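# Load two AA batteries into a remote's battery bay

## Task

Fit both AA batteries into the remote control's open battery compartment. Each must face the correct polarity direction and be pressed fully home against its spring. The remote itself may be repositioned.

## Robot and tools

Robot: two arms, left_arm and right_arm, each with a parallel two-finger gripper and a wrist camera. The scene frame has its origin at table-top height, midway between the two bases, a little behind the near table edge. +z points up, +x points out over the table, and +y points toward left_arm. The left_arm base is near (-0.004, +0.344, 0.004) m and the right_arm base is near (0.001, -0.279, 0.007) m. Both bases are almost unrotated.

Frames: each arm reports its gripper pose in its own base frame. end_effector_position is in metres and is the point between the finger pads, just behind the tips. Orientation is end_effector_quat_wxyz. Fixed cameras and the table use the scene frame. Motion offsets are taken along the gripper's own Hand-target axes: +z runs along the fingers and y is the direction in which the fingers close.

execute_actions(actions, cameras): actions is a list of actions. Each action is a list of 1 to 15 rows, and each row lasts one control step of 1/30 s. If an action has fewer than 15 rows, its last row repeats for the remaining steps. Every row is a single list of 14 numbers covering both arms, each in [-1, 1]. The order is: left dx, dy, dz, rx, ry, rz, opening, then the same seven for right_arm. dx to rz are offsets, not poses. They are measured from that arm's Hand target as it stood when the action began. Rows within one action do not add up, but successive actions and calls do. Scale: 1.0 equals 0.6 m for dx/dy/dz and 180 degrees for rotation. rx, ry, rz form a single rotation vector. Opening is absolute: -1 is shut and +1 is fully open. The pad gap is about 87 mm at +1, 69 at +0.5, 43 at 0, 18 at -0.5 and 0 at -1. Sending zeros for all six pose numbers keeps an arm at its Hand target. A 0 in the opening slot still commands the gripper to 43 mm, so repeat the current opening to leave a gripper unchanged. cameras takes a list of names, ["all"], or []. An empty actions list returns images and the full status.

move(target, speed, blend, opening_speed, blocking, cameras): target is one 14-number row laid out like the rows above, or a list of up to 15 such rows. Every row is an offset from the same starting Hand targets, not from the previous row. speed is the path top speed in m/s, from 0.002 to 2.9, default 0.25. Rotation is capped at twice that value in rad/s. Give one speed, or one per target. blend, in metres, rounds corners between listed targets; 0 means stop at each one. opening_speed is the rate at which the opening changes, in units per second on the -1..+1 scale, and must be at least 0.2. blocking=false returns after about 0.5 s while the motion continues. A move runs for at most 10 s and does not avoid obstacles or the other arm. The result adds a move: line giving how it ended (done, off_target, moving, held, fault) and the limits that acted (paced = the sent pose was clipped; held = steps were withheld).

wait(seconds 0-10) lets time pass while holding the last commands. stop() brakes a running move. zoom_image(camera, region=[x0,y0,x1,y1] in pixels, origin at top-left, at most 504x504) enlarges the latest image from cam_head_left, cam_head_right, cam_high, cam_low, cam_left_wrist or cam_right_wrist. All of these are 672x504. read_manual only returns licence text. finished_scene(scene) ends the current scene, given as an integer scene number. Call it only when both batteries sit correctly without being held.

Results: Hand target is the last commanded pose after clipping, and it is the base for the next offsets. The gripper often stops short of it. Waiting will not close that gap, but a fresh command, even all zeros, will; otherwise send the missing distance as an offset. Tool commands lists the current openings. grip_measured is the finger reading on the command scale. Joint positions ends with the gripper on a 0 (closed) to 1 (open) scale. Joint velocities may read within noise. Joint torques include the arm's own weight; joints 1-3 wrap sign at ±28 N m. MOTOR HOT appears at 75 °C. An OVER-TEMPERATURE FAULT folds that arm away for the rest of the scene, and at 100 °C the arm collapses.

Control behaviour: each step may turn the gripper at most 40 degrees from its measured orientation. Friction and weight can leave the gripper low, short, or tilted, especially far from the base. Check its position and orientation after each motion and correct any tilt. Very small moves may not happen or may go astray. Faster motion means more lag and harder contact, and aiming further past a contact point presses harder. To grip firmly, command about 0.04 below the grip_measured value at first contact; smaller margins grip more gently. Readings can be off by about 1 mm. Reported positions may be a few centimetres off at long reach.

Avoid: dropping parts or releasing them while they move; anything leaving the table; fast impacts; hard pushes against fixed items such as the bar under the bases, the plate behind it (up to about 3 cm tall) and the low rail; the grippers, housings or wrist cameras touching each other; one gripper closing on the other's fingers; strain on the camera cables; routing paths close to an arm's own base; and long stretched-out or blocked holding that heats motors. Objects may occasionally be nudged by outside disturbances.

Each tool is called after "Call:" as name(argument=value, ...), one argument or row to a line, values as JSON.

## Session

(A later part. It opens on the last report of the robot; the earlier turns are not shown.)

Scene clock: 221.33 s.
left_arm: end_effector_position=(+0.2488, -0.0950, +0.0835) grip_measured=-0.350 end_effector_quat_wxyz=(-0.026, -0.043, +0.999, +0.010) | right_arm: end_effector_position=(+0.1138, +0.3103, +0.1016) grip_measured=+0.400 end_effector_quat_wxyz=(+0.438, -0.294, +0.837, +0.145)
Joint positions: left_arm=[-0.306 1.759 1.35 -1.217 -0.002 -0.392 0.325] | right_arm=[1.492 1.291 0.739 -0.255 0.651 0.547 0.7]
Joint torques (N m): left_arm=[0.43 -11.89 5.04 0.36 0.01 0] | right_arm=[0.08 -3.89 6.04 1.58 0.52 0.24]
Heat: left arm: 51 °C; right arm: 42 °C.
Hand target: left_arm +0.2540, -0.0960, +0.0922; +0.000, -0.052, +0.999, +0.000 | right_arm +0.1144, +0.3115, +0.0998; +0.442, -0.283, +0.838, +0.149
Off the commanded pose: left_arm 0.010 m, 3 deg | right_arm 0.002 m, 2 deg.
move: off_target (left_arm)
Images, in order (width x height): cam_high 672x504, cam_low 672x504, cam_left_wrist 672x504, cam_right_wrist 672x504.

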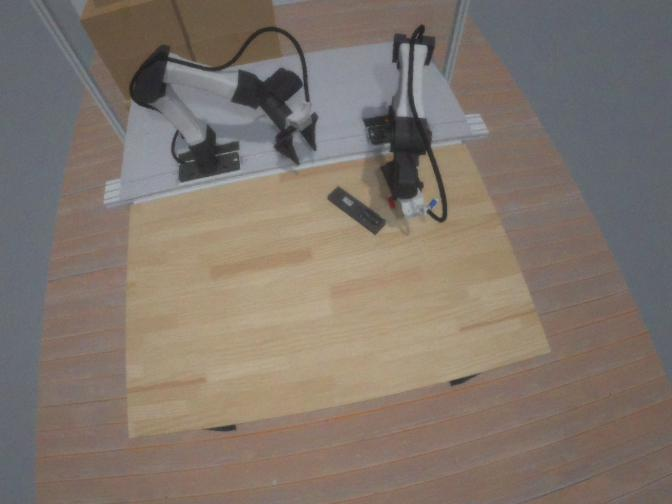

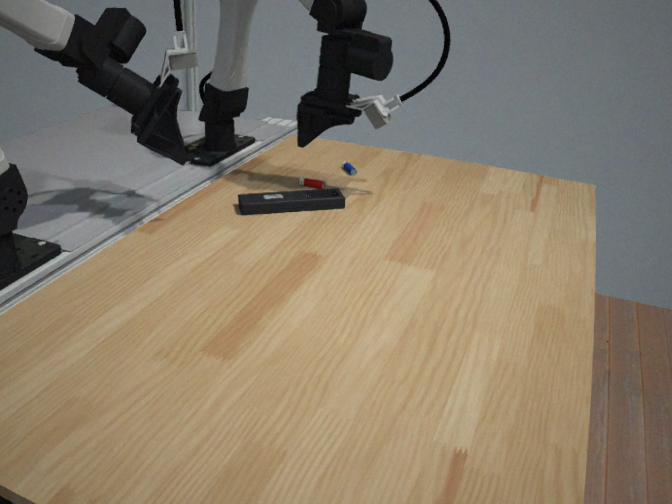

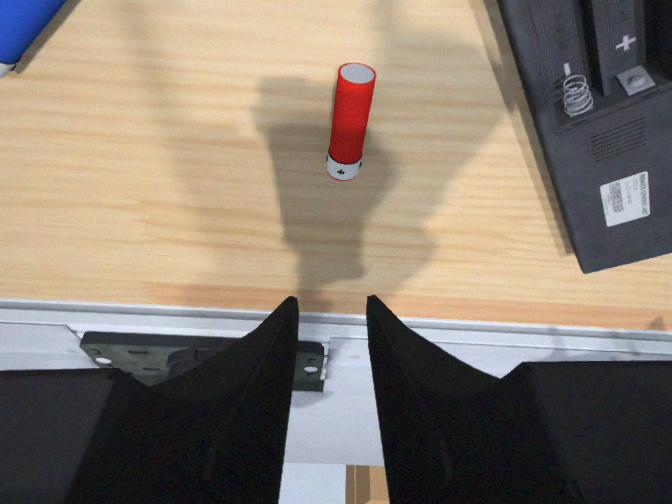

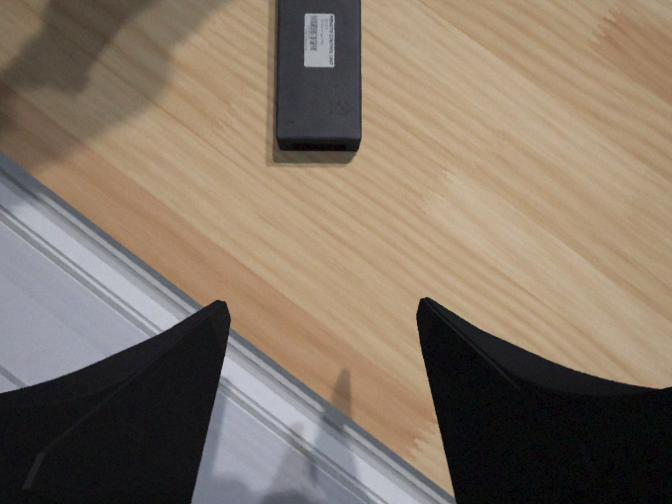

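Call:
move(
  target=[-0.012, -0.0105, 0.0787, 0, 0, 0.0444, -0.35, 0.0378, 0, 0.1423, 0, 0, 0, 0.4],
  speed=0.12,
  cameras=["cam_low", "cam_left_wrist", "cam_right_wrist"],
)

Call:
zoom_image(
  camera="cam_low",
  region=[220, 100, 370, 220],
)

Scene clock: 237.13 s.
left_arm: end_effector_position=(+0.2582, -0.0985, +0.0476) grip_measured=-0.350 end_effector_quat_wxyz=(-0.005, +0.009, +1.000, +0.003) | right_arm: end_effector_position=(+0.1592, +0.3469, +0.0359) grip_measured=+0.400 end_effector_quat_wxyz=(+0.441, -0.281, +0.840, +0.147)
Joint positions: left_arm=[-0.321 1.792 1.252 -1.043 -0.002 -0.302 0.325] | right_arm=[1.347 1.608 0.691 0.183 0.56 0.446 0.7]
Joint torques (N m): left_arm=[-0.79 -7.51 5.14 0.46 0.01 0.26] | right_arm=[-0.75 -5.75 4.96 1.74 0.21 -0.03]
Heat: left arm: 51 °C; right arm: 40 °C.
Hand target: left_arm +0.2619, -0.1015, +0.0450; +0.000, +0.018, +1.000, +0.000 | right_arm +0.1603, +0.3464, +0.0328; +0.442, -0.283, +0.838, +0.149
Off the commanded pose: left_arm 0.005 m, 1 deg | right_arm 0.003 m, 0 deg.
move: done
Images, in order (width x height): cam_low 672x504, cam_left_wrist 672x504, cam_right_wrist 672x504.

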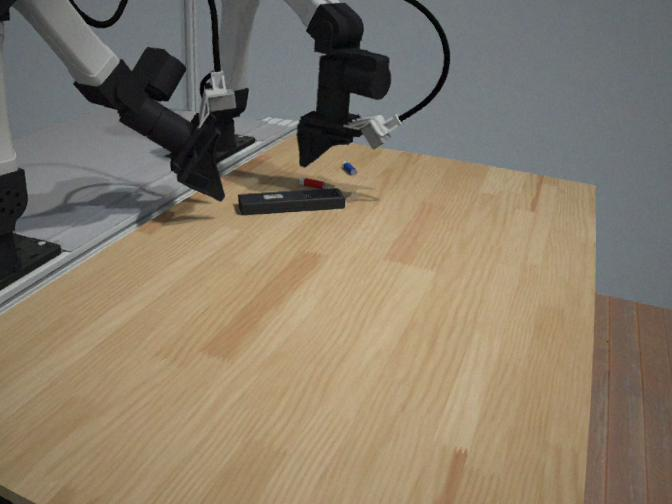

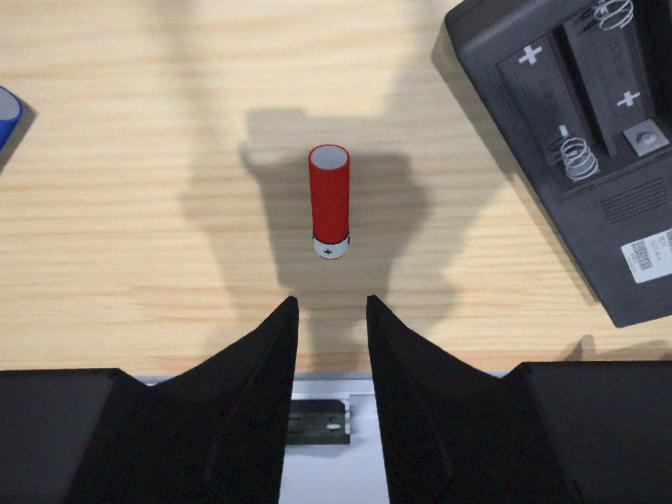

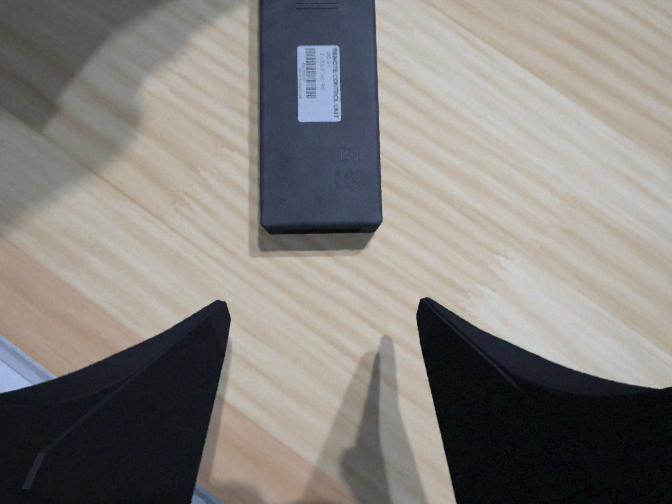

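Scaled by 3.360.

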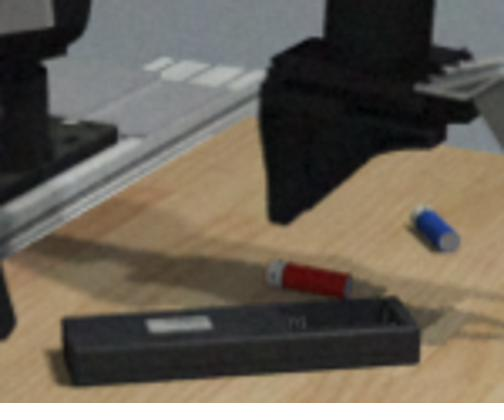

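Call:
zoom_image(
  camera="cam_left_wrist",
  region=[440, 0, 672, 220],
)

Scaled by 2.172.

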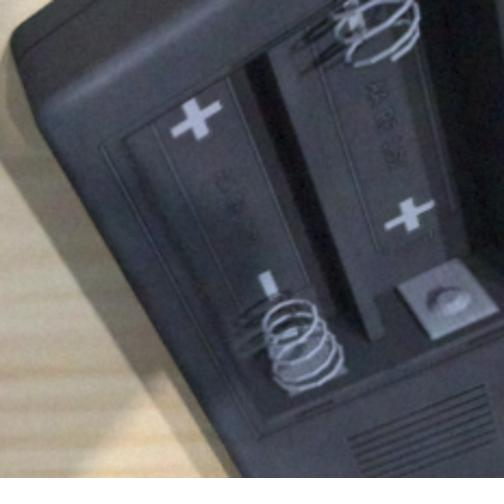

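Call:
move(
  target=[0.01, 0, 0.0597, 0, 0, 0.006, -0.35, 0, 0, 0.1, -0.0064, 0, -0.0044, 0.4],
  speed=0.06,
  cameras=["cam_low", "cam_left_wrist", "cam_right_wrist"],
)

Call:
zoom_image(
  camera="cam_low",
  region=[270, 140, 350, 210],
)

Call:
zoom_image(
  camera="cam_left_wrist",
  region=[270, 220, 400, 370],
)

Scene clock: 256.90 s.
left_arm: end_effector_position=(+0.2527, -0.0979, +0.0125) grip_measured=-0.350 end_effector_quat_wxyz=(-0.005, +0.018, +1.000, +0.003) | right_arm: end_effector_position=(+0.1989, +0.3733, +0.0038) grip_measured=+0.400 end_effector_quat_wxyz=(+0.447, -0.284, +0.834, +0.155)
Joint positions: left_arm=[-0.327 1.821 1.139 -0.9 -0.002 -0.291 0.325] | right_arm=[1.241 1.829 0.752 0.407 0.475 0.352 0.7]
Joint torques (N m): left_arm=[-0.96 -7.35 4.79 0.49 0.02 0.26] | right_arm=[-0.87 -5.89 7.2 1.51 -0.02 -0.06]
Heat: left arm: 49 °C; right arm: 42 °C.
Hand target: left_arm +0.2559, -0.1013, +0.0091; +0.000, +0.027, +1.000, +0.000 | right_arm +0.1998, +0.3763, -0.0010; +0.441, -0.293, +0.834, +0.154
Off the commanded pose: left_arm 0.006 m, 1 deg | right_arm 0.006 m, 1 deg.
move: done
Images, in order (width x height): cam_low 672x504, cam_left_wrist 672x504, cam_right_wrist 672x504.

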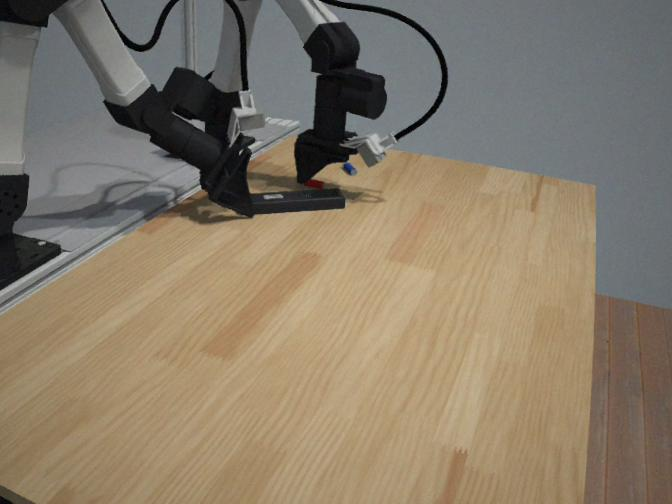

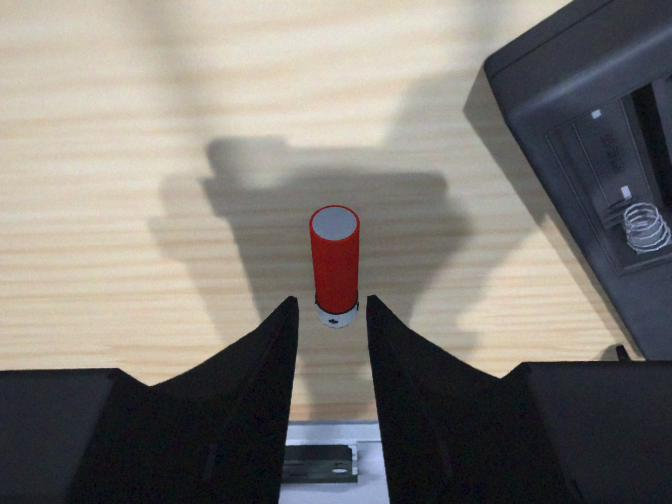

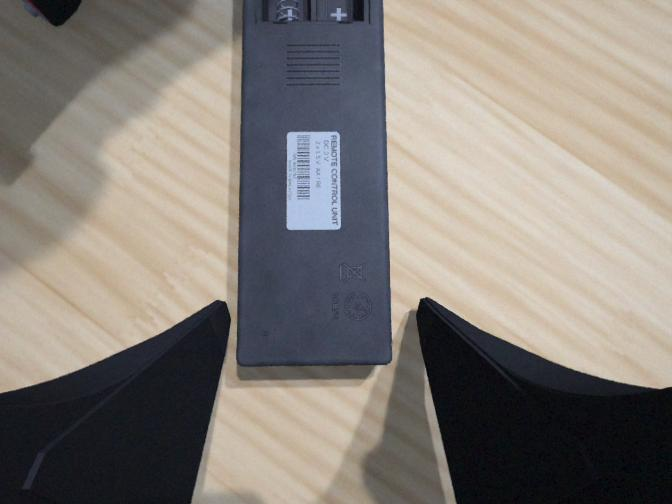

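Scaled by 6.300.

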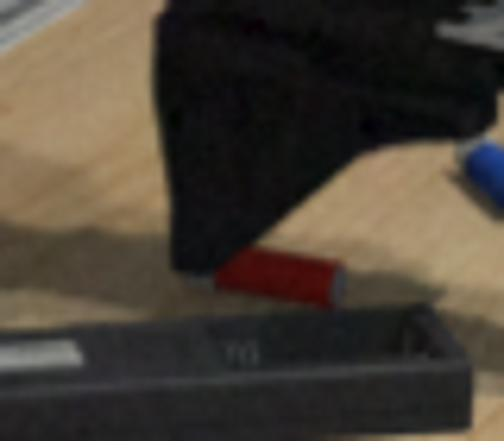

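Scaled by 3.360.

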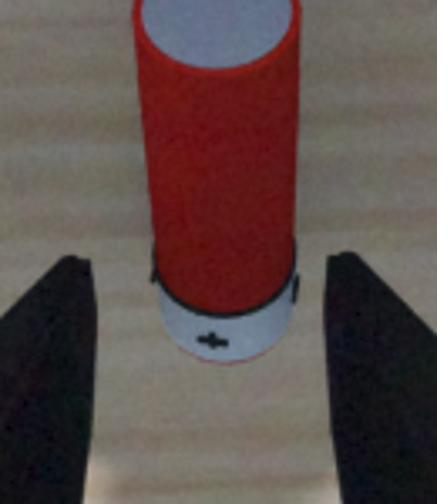

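Call:
move(
  target=[0, 0, 0, 0, 0, 0, -0.66, -0.0065, 0.0065, 0.0095, 0, 0, 0, 0.4],
  speed=0.05,
  opening_speed=0.3,
  cameras=["cam_left_wrist", "cam_right_wrist"],
)

Call:
zoom_image(
  camera="cam_left_wrist",
  region=[270, 220, 400, 370],
)

Scene clock: 265.10 s.
left_arm: end_effector_position=(+0.2528, -0.0979, +0.0125) grip_measured=-0.606 end_effector_quat_wxyz=(-0.005, +0.018, +1.000, +0.002) | right_arm: end_effector_position=(+0.2017, +0.3810, +0.0040) grip_measured=+0.400 end_effector_quat_wxyz=(+0.449, -0.284, +0.833, +0.156)
Joint positions: left_arm=[-0.327 1.821 1.139 -0.9 -0.002 -0.291 0.197] | right_arm=[1.241 1.853 0.782 0.407 0.475 0.349 0.7]
Joint torques (N m): left_arm=[-0.95 -7.27 4.81 0.49 0.01 0.25] | right_arm=[-0.98 -6.19 7.6 1.41 -0.03 -0.04]
Heat: left arm: 48 °C; right arm: 42 °C.
Hand target: left_arm +0.2559, -0.1013, +0.0091; +0.000, +0.027, +1.000, +0.000 | right_arm +0.2027, +0.3837, -0.0010; +0.441, -0.293, +0.834, +0.154
Off the commanded pose: left_arm 0.006 m, 1 deg | right_arm 0.006 m, 1 deg.
move: done
Images, in order (width x height): cam_left_wrist 672x504, cam_right_wrist 672x504.

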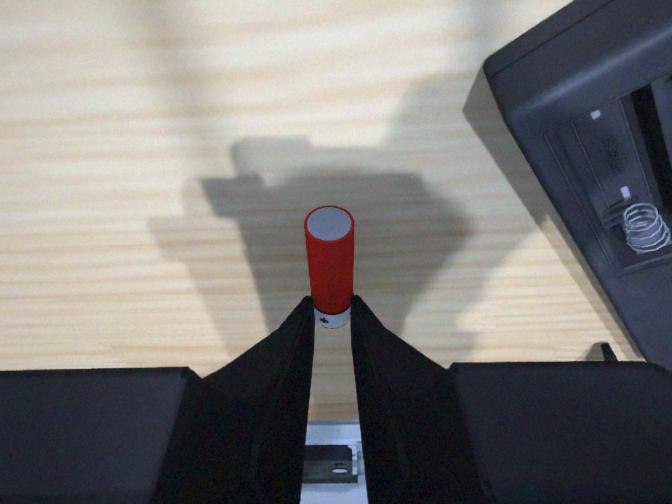

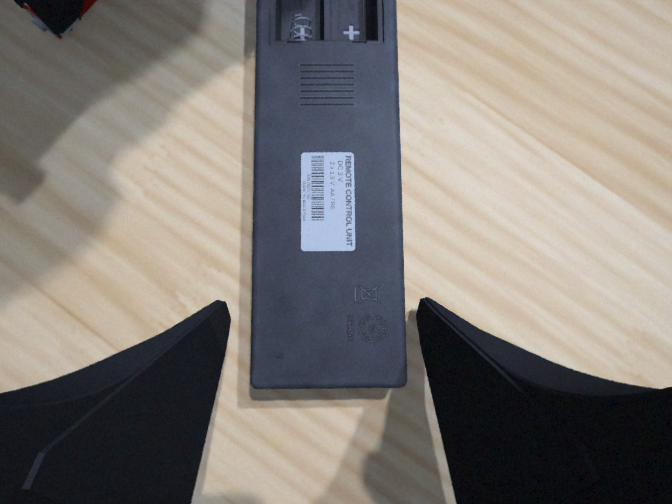

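Scaled by 3.360.

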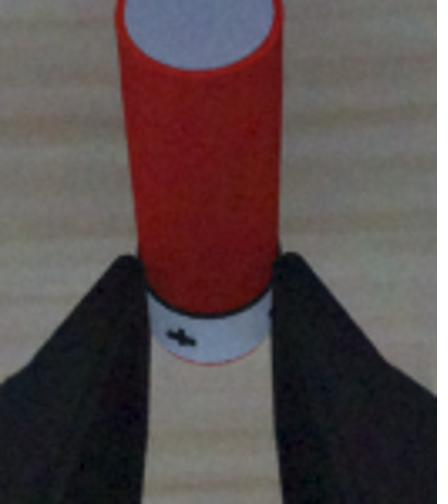

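Call:
move(
  target=[
    [0, 0, 0, 0, 0, 0, -0.5, 0, 0, 0, 0, 0, 0, 0.02],
    [0, 0, 0.006, 0, 0, 0, -0.5, 0, 0, 0, 0, 0, 0, 0.02],
    [0, 0, 0.006, 0, 0, 0, -0.68, 0, 0, 0, 0, 0, 0, 0.02],
  ],
  speed=0.04,
  opening_speed=0.3,
  cameras=["cam_left_wrist", "cam_right_wrist"],
)

Call:
zoom_image(
  camera="cam_left_wrist",
  region=[270, 220, 400, 370],
)

Scene clock: 274.57 s.
left_arm: end_effector_position=(+0.2529, -0.0979, +0.0090) grip_measured=-0.590 end_effector_quat_wxyz=(-0.005, +0.018, +1.000, +0.002) | right_arm: end_effector_position=(+0.2020, +0.3809, +0.0039) grip_measured=+0.061 end_effector_quat_wxyz=(+0.449, -0.284, +0.833, +0.156)
Joint positions: left_arm=[-0.327 1.827 1.132 -0.886 -0.002 -0.291 0.205] | right_arm=[1.24 1.853 0.782 0.407 0.473 0.348 0.53]
Joint torques (N m): left_arm=[-0.96 -7.28 4.72 0.49 0.02 0.25] | right_arm=[-0.85 -6.19 7.6 1.41 -0.01 -0.03]
Heat: left arm: 48 °C; right arm: 41 °C.
Hand target: left_arm +0.2558, -0.1012, +0.0054; +0.000, +0.027, +1.000, +0.000 | right_arm +0.2027, +0.3837, -0.0010; +0.441, -0.293, +0.835, +0.154
Off the commanded pose: left_arm 0.006 m, 1 deg | right_arm 0.006 m, 1 deg.
move: done
Images, in order (width x height): cam_left_wrist 672x504, cam_right_wrist 672x504.

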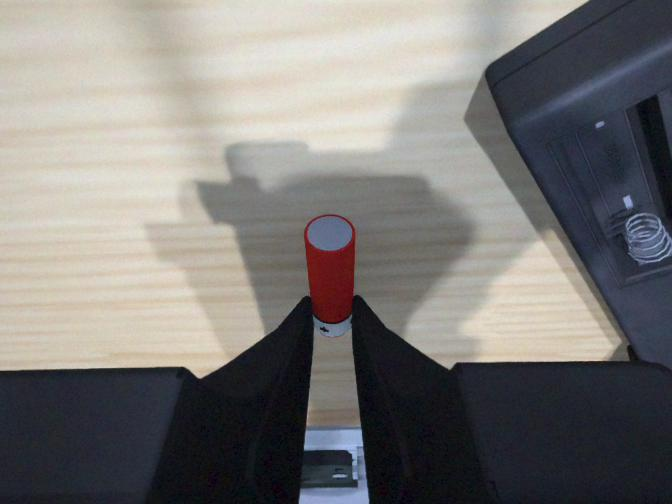

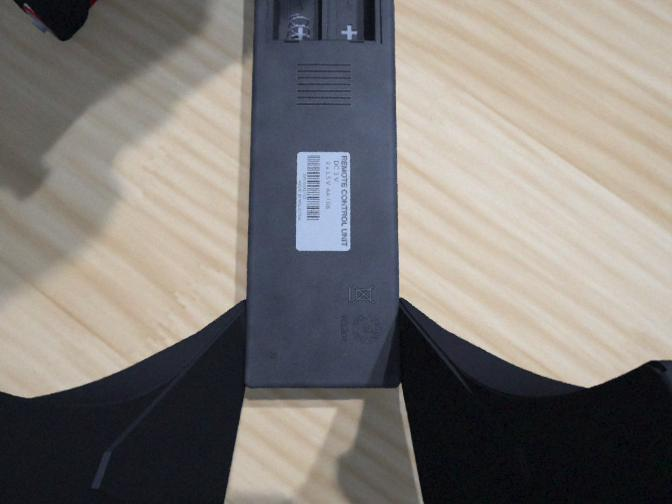

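Scaled by 3.360.

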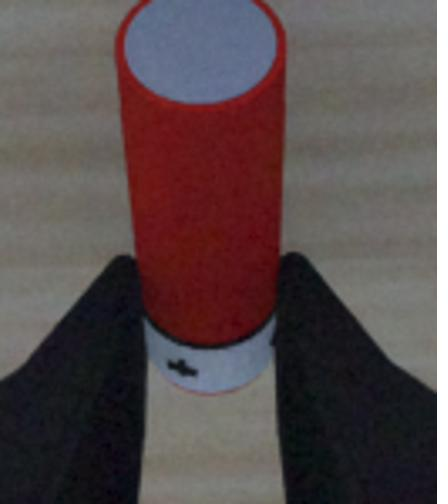

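Call:
move(
  target=[
    [0, 0, 0, 0, 0, 0, -0.48, 0, 0, 0, 0, 0, 0, 0.02],
    [0, 0, -0.055, 0, 0, 0, -0.48, 0, 0, 0, 0, 0, 0, 0.02],
    [0.01, 0, -0.055, 0, 0, 0, -0.48, 0, 0, 0, 0, 0, 0, 0.02],
    [0.01, 0, 0, 0, 0, 0, -0.48, 0, 0, 0, 0, 0, 0, 0.02],
  ],
  speed=[0.08, 0.1, 0.1, 0.08],
  opening_speed=0.4,
  cameras=["cam_low", "cam_left_wrist"],
)

Call:
zoom_image(
  camera="cam_left_wrist",
  region=[270, 220, 400, 370],
)

Call:
zoom_image(
  camera="cam_low",
  region=[270, 140, 350, 210],
)

Scene clock: 291.13 s.
left_arm: end_effector_position=(+0.2470, -0.0981, +0.0100) grip_measured=-0.480 end_effector_quat_wxyz=(-0.003, +0.021, +1.000, +0.002) | right_arm: end_effector_position=(+0.2020, +0.3809, +0.0039) grip_measured=+0.061 end_effector_quat_wxyz=(+0.449, -0.284, +0.833, +0.156)
Joint positions: left_arm=[-0.334 1.803 1.106 -0.881 -0.002 -0.291 0.26] | right_arm=[1.24 1.853 0.782 0.407 0.473 0.348 0.53]
Joint torques (N m): left_arm=[-0.72 -6.69 4.72 0.5 0.02 0.18] | right_arm=[-0.83 -6.19 7.6 1.41 -0.01 -0.04]
Heat: left arm: 47 °C; right arm: 41 °C.
Hand target: left_arm +0.2500, -0.1010, +0.0055; +0.000, +0.027, +1.000, +0.000 | right_arm +0.2027, +0.3837, -0.0010; +0.441, -0.293, +0.835, +0.154
Off the commanded pose: left_arm 0.006 m, 1 deg | right_arm 0.006 m, 1 deg.
move: done
Images, in order (width x height): cam_low 672x504, cam_left_wrist 672x504.

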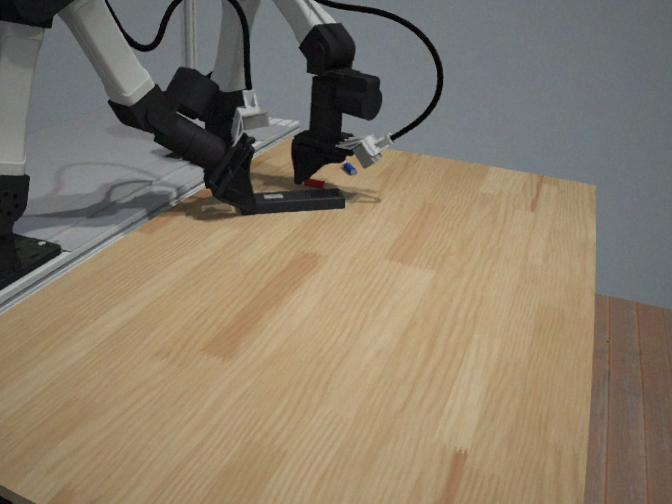

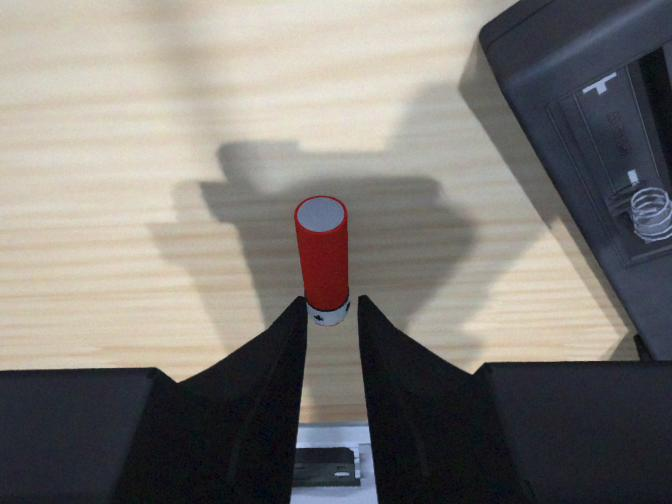

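Scaled by 3.360.

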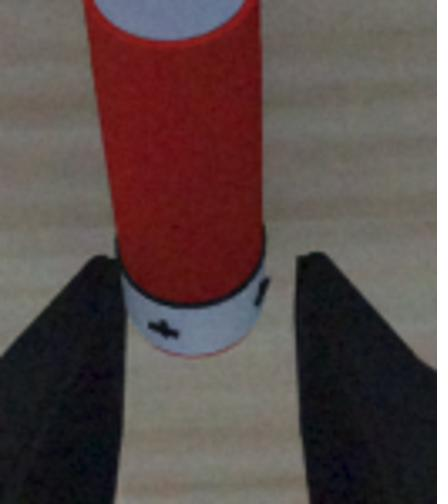

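Scaled by 6.300.

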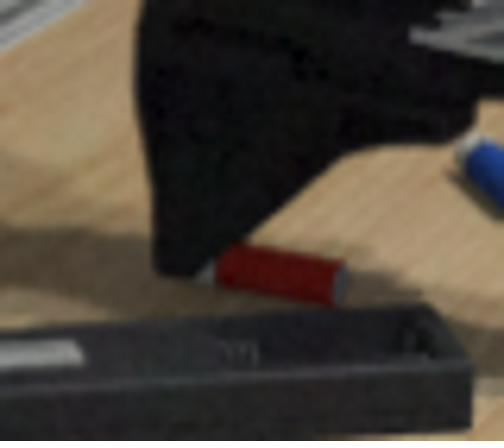

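Call:
move(
  target=[
    [0, 0, 0.002, 0, 0, 0, -0.48, 0, 0, 0, 0, 0, 0, 0.02],
    [0, 0, 0.002, 0, 0, 0, -0.68, 0, 0, 0, 0, 0, 0, 0.02],
  ],
  speed=0.04,
  opening_speed=0.3,
  cameras=["cam_low", "cam_left_wrist"],
)

Call:
zoom_image(
  camera="cam_left_wrist",
  region=[270, 220, 400, 370],
)

Scene clock: 295.17 s.
left_arm: end_effector_position=(+0.2476, -0.0983, +0.0083) grip_measured=-0.596 end_effector_quat_wxyz=(-0.003, +0.021, +1.000, +0.002) | right_arm: end_effector_position=(+0.2020, +0.3809, +0.0039) grip_measured=+0.061 end_effector_quat_wxyz=(+0.449, -0.284, +0.833, +0.156)
Joint positions: left_arm=[-0.334 1.809 1.106 -0.876 -0.002 -0.291 0.202] | right_arm=[1.24 1.853 0.782 0.407 0.473 0.348 0.53]
Joint torques (N m): left_arm=[-0.72 -7.1 4.53 0.49 0.01 0.19] | right_arm=[-0.83 -6.19 7.6 1.41 -0.01 -0.04]
Heat: left arm: 47 °C; right arm: 41 °C.
Hand target: left_arm +0.2499, -0.1010, +0.0043; +0.000, +0.027, +1.000, +0.000 | right_arm +0.2027, +0.3837, -0.0010; +0.441, -0.293, +0.835, +0.154
Off the commanded pose: left_arm 0.005 m, 1 deg | right_arm 0.006 m, 1 deg.
move: done
Images, in order (width x height): cam_low 672x504, cam_left_wrist 672x504.

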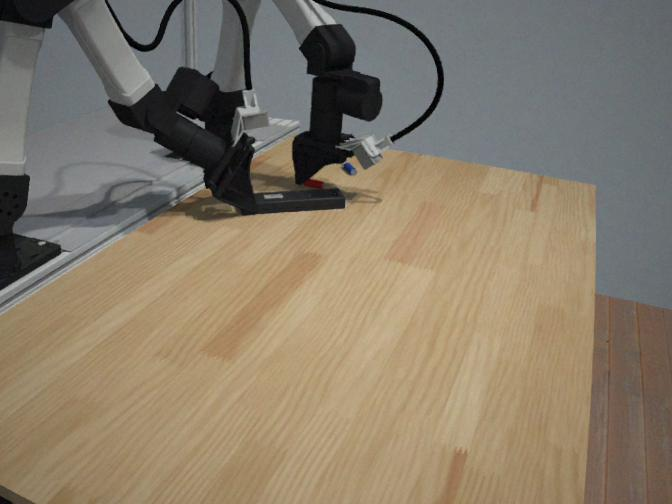

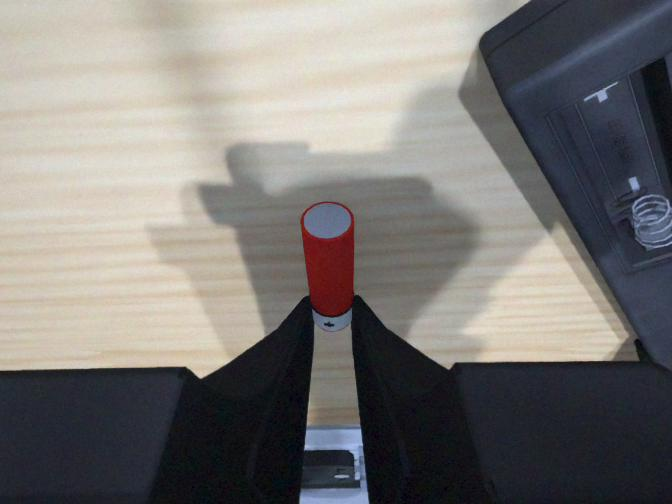

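Scaled by 3.360.

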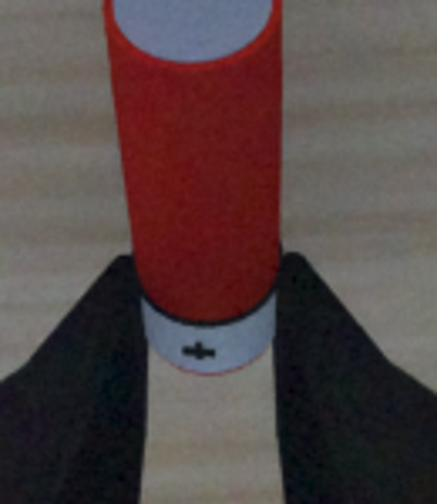

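Call:
move(
  target=[
    [0, 0, -0.11, 0, 0, 0, -0.7, 0, 0, 0, 0, 0, 0, 0.02],
    [-0.0642, -0.1033, -0.1345, 0.0482, 0.1274, -0.2266, -0.7, 0, 0, 0, 0, 0, 0, 0.02],
    [-0.101, -0.1623, -0.0928, 0.0482, 0.1274, -0.2266, -0.7, 0, 0, 0, 0, 0, 0, 0.02],
  ],
  speed=[0.1, 0.15, 0.1],
  blend=[0.02, 0.02, 0],
  cameras=["cam_low", "cam_left_wrist", "cam_right_wrist"],
)

Call:
zoom_image(
  camera="cam_low",
  region=[250, 130, 370, 220],
)

Call:
zoom_image(
  camera="cam_left_wrist",
  region=[240, 180, 440, 380],
)

Scene clock: 317.63 s.
left_arm: end_effector_position=(+0.2981, -0.1953, +0.0579) grip_measured=-0.596 end_effector_quat_wxyz=(-0.200, -0.316, +0.926, -0.057) | right_arm: end_effector_position=(+0.2020, +0.3809, +0.0039) grip_measured=+0.061 end_effector_quat_wxyz=(+0.449, -0.284, +0.833, +0.156)
Joint positions: left_arm=[-0.327 2.223 1.781 -1.388 0.334 -0.941 0.202] | right_arm=[1.24 1.853 0.782 0.407 0.473 0.348 0.53]
Joint torques (N m): left_arm=[-0.34 -10.61 6.83 -0.13 0.33 -0.03] | right_arm=[-0.84 -6.2 7.6 1.41 -0.01 -0.04]
Heat: left arm: 47 °C; right arm: 41 °C.
Hand target: left_arm +0.3051, -0.2015, +0.0600; -0.196, -0.321, +0.924, -0.068 | right_arm +0.2027, +0.3837, -0.0010; +0.441, -0.293, +0.835, +0.154
Off the commanded pose: left_arm 0.010 m, 1 deg | right_arm 0.006 m, 1 deg.
move: done
Images, in order (width x height): cam_low 672x504, cam_left_wrist 672x504, cam_right_wrist 672x504.

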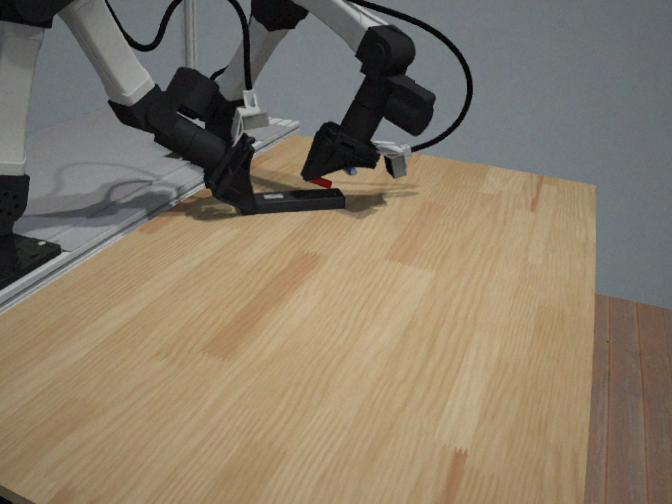

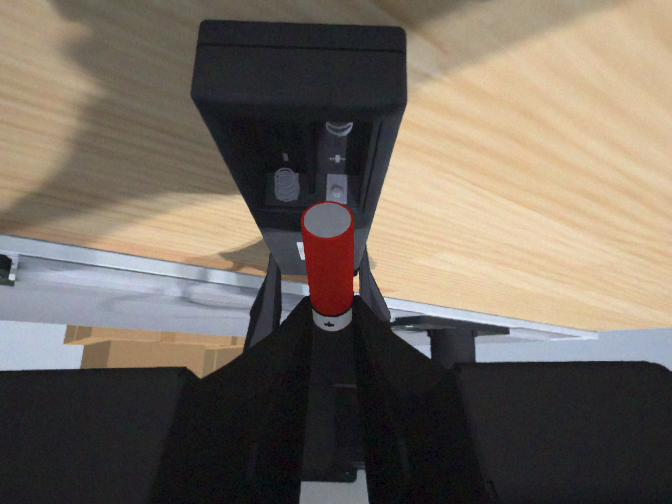

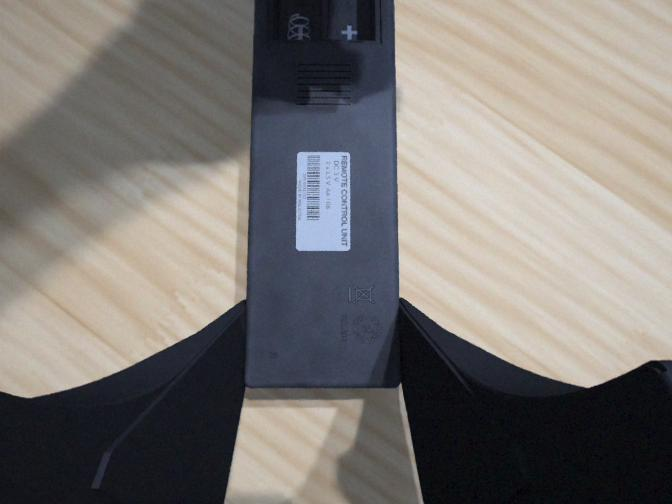

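Scaled by 4.200.

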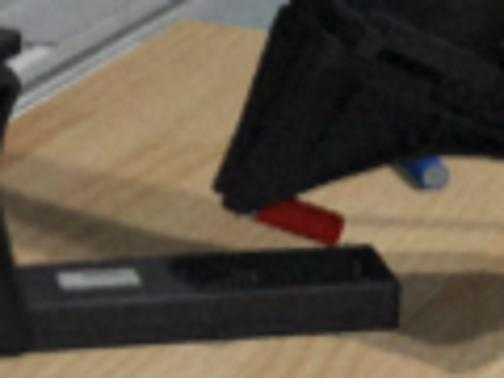

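Scaled by 2.520.

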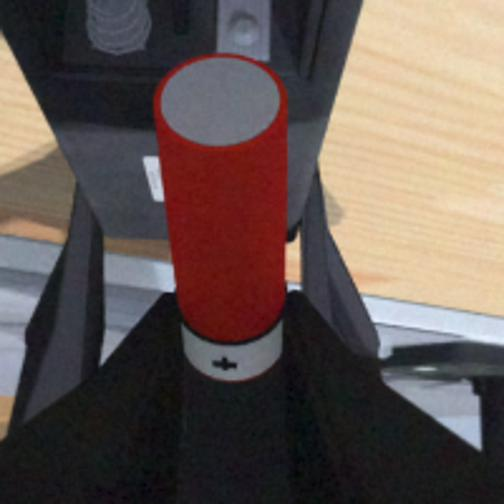

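Call:
move(
  target=[
    [0.0278, -0.0048, -0.0515, 0, 0, 0, -0.7, 0, 0, 0, 0, 0, 0, 0.02],
    [-0.006, -0.0048, 0.0247, 0, 0, 0, -0.7, 0, 0, 0, 0, 0, 0, 0.02],
  ],
  speed=0.1,
  cameras=["cam_low", "cam_left_wrist", "cam_right_wrist"],
)

Call:
zoom_image(
  camera="cam_low",
  region=[270, 150, 360, 215],
)

Call:
zoom_image(
  camera="cam_left_wrist",
  region=[190, 100, 440, 300],
)

Scene clock: 333.47 s.
left_arm: end_effector_position=(+0.3044, -0.1996, +0.0466) grip_measured=-0.596 end_effector_quat_wxyz=(-0.193, -0.318, +0.926, -0.063) | right_arm: end_effector_position=(+0.2020, +0.3809, +0.0039) grip_measured=+0.061 end_effector_quat_wxyz=(+0.449, -0.284, +0.833, +0.156)
Joint positions: left_arm=[-0.331 2.242 1.773 -1.339 0.335 -0.952 0.202] | right_arm=[1.24 1.853 0.782 0.407 0.473 0.348 0.53]
Joint torques (N m): left_arm=[-0.85 -10.99 4.92 -0.08 0.33 -0.01] | right_arm=[-0.84 -6.19 7.6 1.41 -0.01 -0.04]
Heat: left arm: 50 °C; right arm: 41 °C.
Hand target: left_arm +0.3047, -0.2054, +0.0450; -0.196, -0.321, +0.924, -0.068 | right_arm +0.2027, +0.3837, -0.0010; +0.441, -0.293, +0.835, +0.154
Off the commanded pose: left_arm 0.006 m, 1 deg | right_arm 0.006 m, 1 deg.
move: done
Images, in order (width x height): cam_low 672x504, cam_left_wrist 672x504, cam_right_wrist 672x504.

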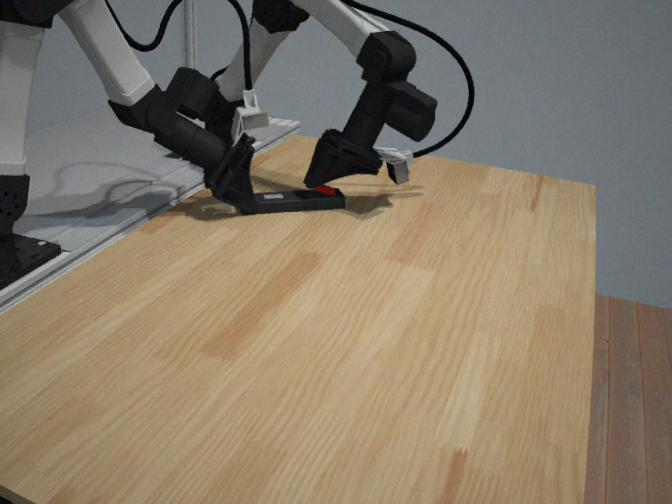

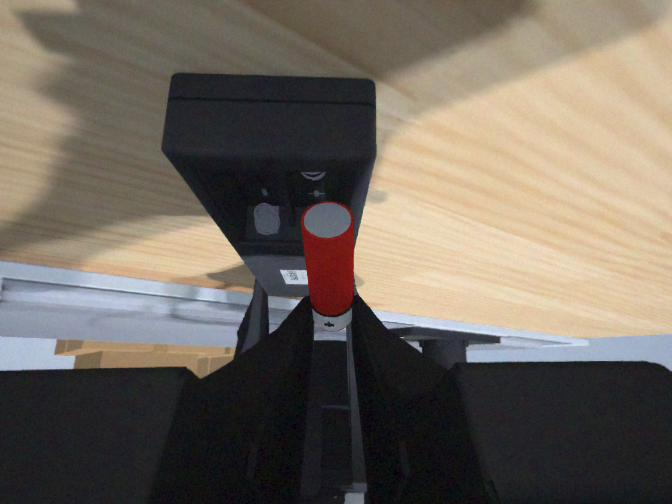

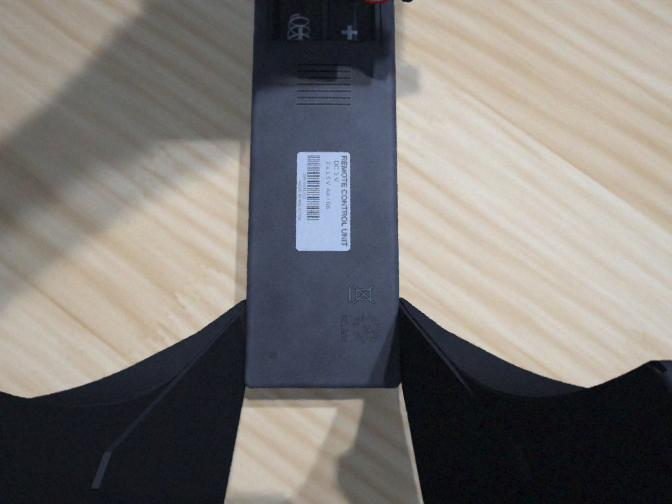

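Scaled by 5.600.

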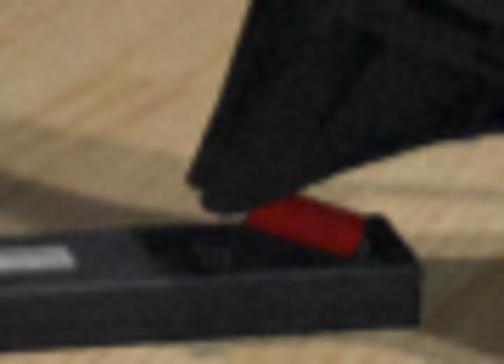

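Scaled by 2.016.

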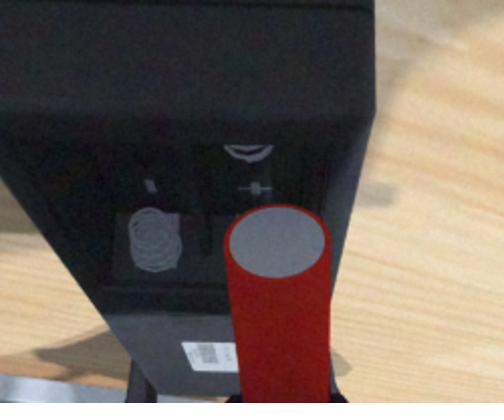

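Call:
move(
  target=[
    [0.0428, 0.0222, -0.063, 0, 0, 0, -0.7, 0, 0, 0, 0, 0, 0, 0.02],
    [0.0493, 0.0625, -0.0508, 0, 0, 0, -0.7, 0, 0, 0, 0, 0, 0, 0.02],
    [0.009, 0, -0.0052, 0, 0, 0, -0.7, 0, 0, 0, 0, 0, 0, 0.02],
    [0.0023, 0, 0.0102, 0, 0, 0, -0.7, 0, 0, 0, 0, 0, 0, 0.02],
  ],
  speed=[0.1, 0.12, 0.1, 0.05],
  blend=[0.01, 0.01, 0, 0],
  cameras=["cam_low", "cam_left_wrist"],
)

Call:
zoom_image(
  camera="cam_low",
  region=[270, 150, 360, 215],
)

Call:
zoom_image(
  camera="cam_left_wrist",
  region=[190, 100, 440, 300],
)

Scene clock: 374.00 s.
left_arm: end_effector_position=(+0.3000, -0.2020, +0.0431) grip_measured=-0.596 end_effector_quat_wxyz=(-0.194, -0.317, +0.926, -0.063) | right_arm: end_effector_position=(+0.2020, +0.3809, +0.0039) grip_measured=+0.061 end_effector_quat_wxyz=(+0.449, -0.284, +0.833, +0.156)
Joint positions: left_arm=[-0.34 2.234 1.745 -1.319 0.338 -0.959 0.202] | right_arm=[1.24 1.853 0.782 0.407 0.473 0.348 0.53]
Joint torques (N m): left_arm=[-0.75 -10.51 5.01 -0.02 0.32 -0.03] | right_arm=[-0.84 -6.2 7.61 1.41 -0.01 -0.04]
Heat: left arm: 50 °C; right arm: 41 °C.
Hand target: left_arm +0.3017, -0.2078, +0.0400; -0.196, -0.321, +0.924, -0.068 | right_arm +0.2027, +0.3837, -0.0010; +0.441, -0.293, +0.835, +0.154
Off the commanded pose: left_arm 0.007 m, 1 deg | right_arm 0.006 m, 1 deg.
move: done
Images, in order (width x height): cam_low 672x504, cam_left_wrist 672x504.

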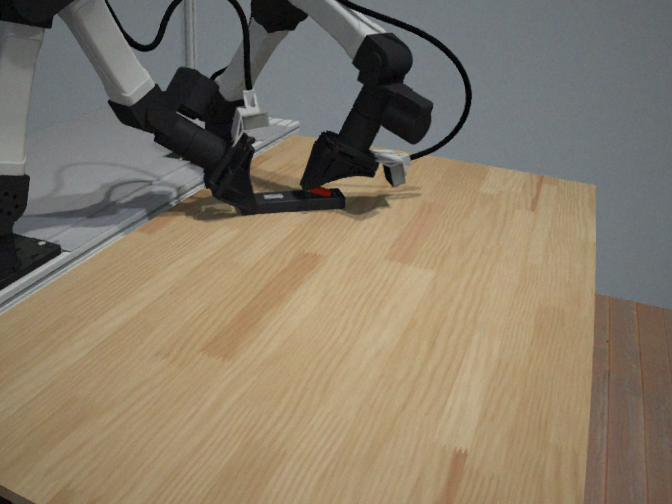

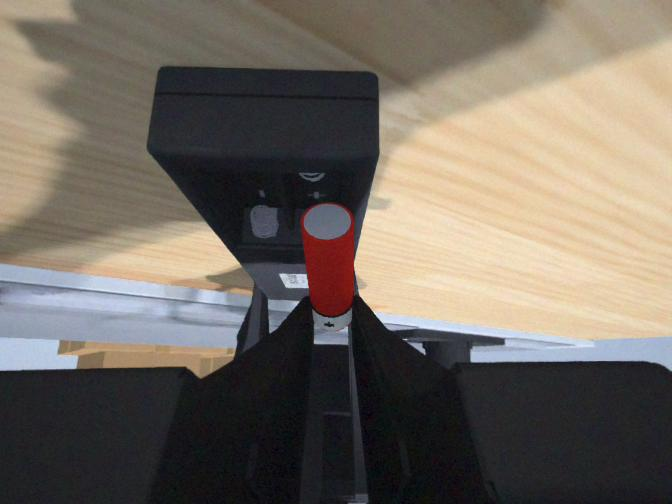

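Scaled by 5.600.

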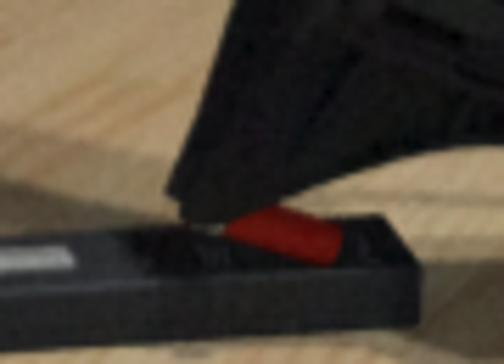

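Scaled by 2.016.

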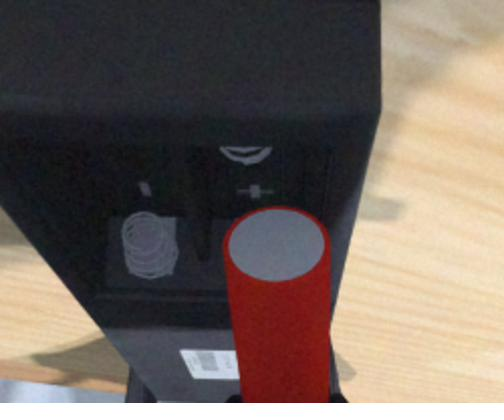

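Call:
move(
  target=[
    [0.0292, 0.0052, -0.06, 0, 0, 0, -0.7, 0, 0, 0, 0, 0, 0, 0.02],
    [0.002, 0.0052, 0.0008, 0, 0, 0, -0.7, 0, 0, 0, 0, 0, 0, 0.02],
  ],
  speed=[0.1, 0.08],
  cameras=["cam_low", "cam_left_wrist"],
)

Call:
zoom_image(
  camera="cam_low",
  region=[270, 150, 360, 215],
)

Call:
zoom_image(
  camera="cam_left_wrist",
  region=[190, 100, 440, 300],
)

Scene clock: 385.47 s.
left_arm: end_effector_position=(+0.2972, -0.2010, +0.0395) grip_measured=-0.596 end_effector_quat_wxyz=(-0.197, -0.318, +0.926, -0.060) | right_arm: end_effector_position=(+0.2020, +0.3809, +0.0039) grip_measured=+0.061 end_effector_quat_wxyz=(+0.449, -0.284, +0.833, +0.156)
Joint positions: left_arm=[-0.34 2.234 1.728 -1.31 0.338 -0.959 0.202] | right_arm=[1.24 1.853 0.782 0.407 0.473 0.348 0.53]
Joint torques (N m): left_arm=[-0.62 -11.75 4.67 -0.04 0.32 0] | right_arm=[-0.84 -6.19 7.61 1.41 -0.01 -0.03]
Heat: left arm: 52 °C; right arm: 41 °C.
Hand target: left_arm +0.2989, -0.2062, +0.0400; -0.196, -0.321, +0.924, -0.068 | right_arm +0.2027, +0.3837, -0.0010; +0.441, -0.293, +0.835, +0.154
Off the commanded pose: left_arm 0.005 m, 1 deg | right_arm 0.006 m, 1 deg.
move: done
Images, in order (width x height): cam_low 672x504, cam_left_wrist 672x504.

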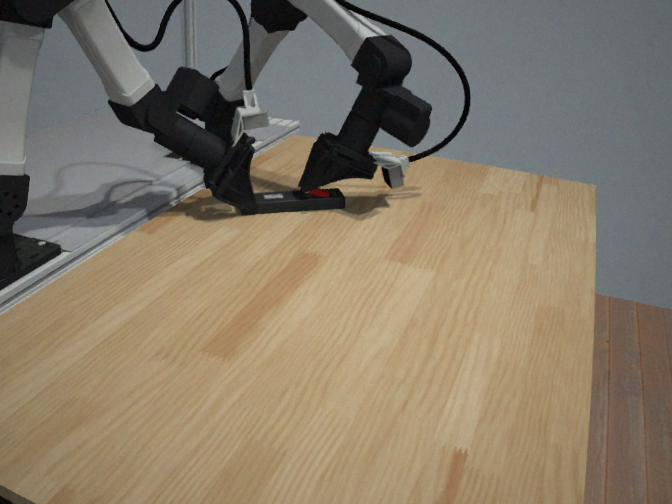

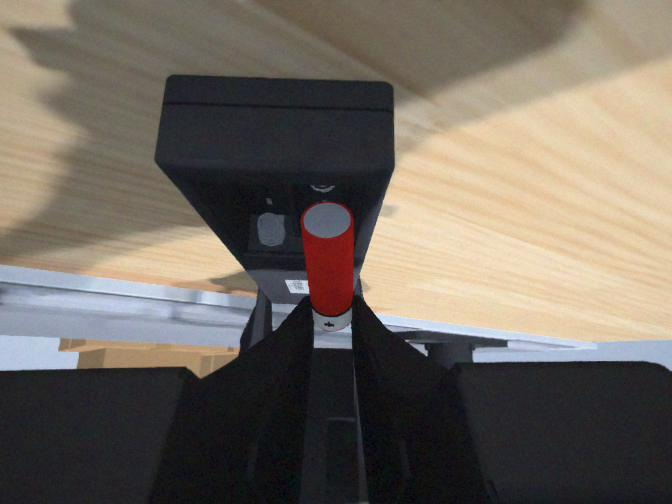

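Scaled by 5.600.

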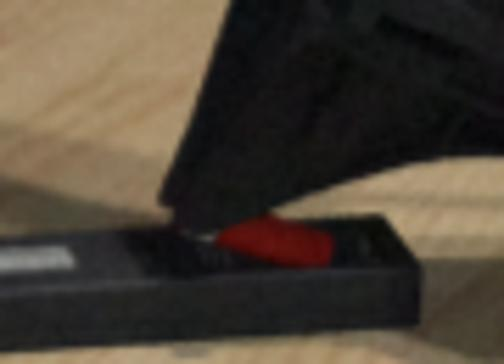

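Scaled by 2.016.

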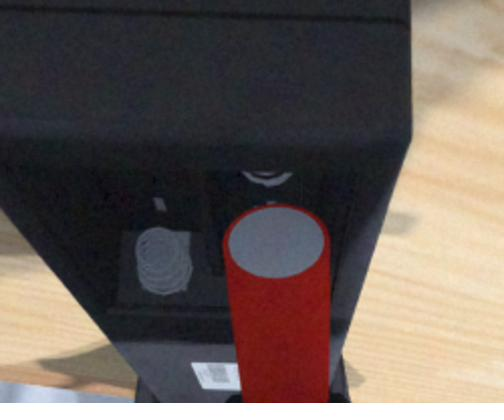

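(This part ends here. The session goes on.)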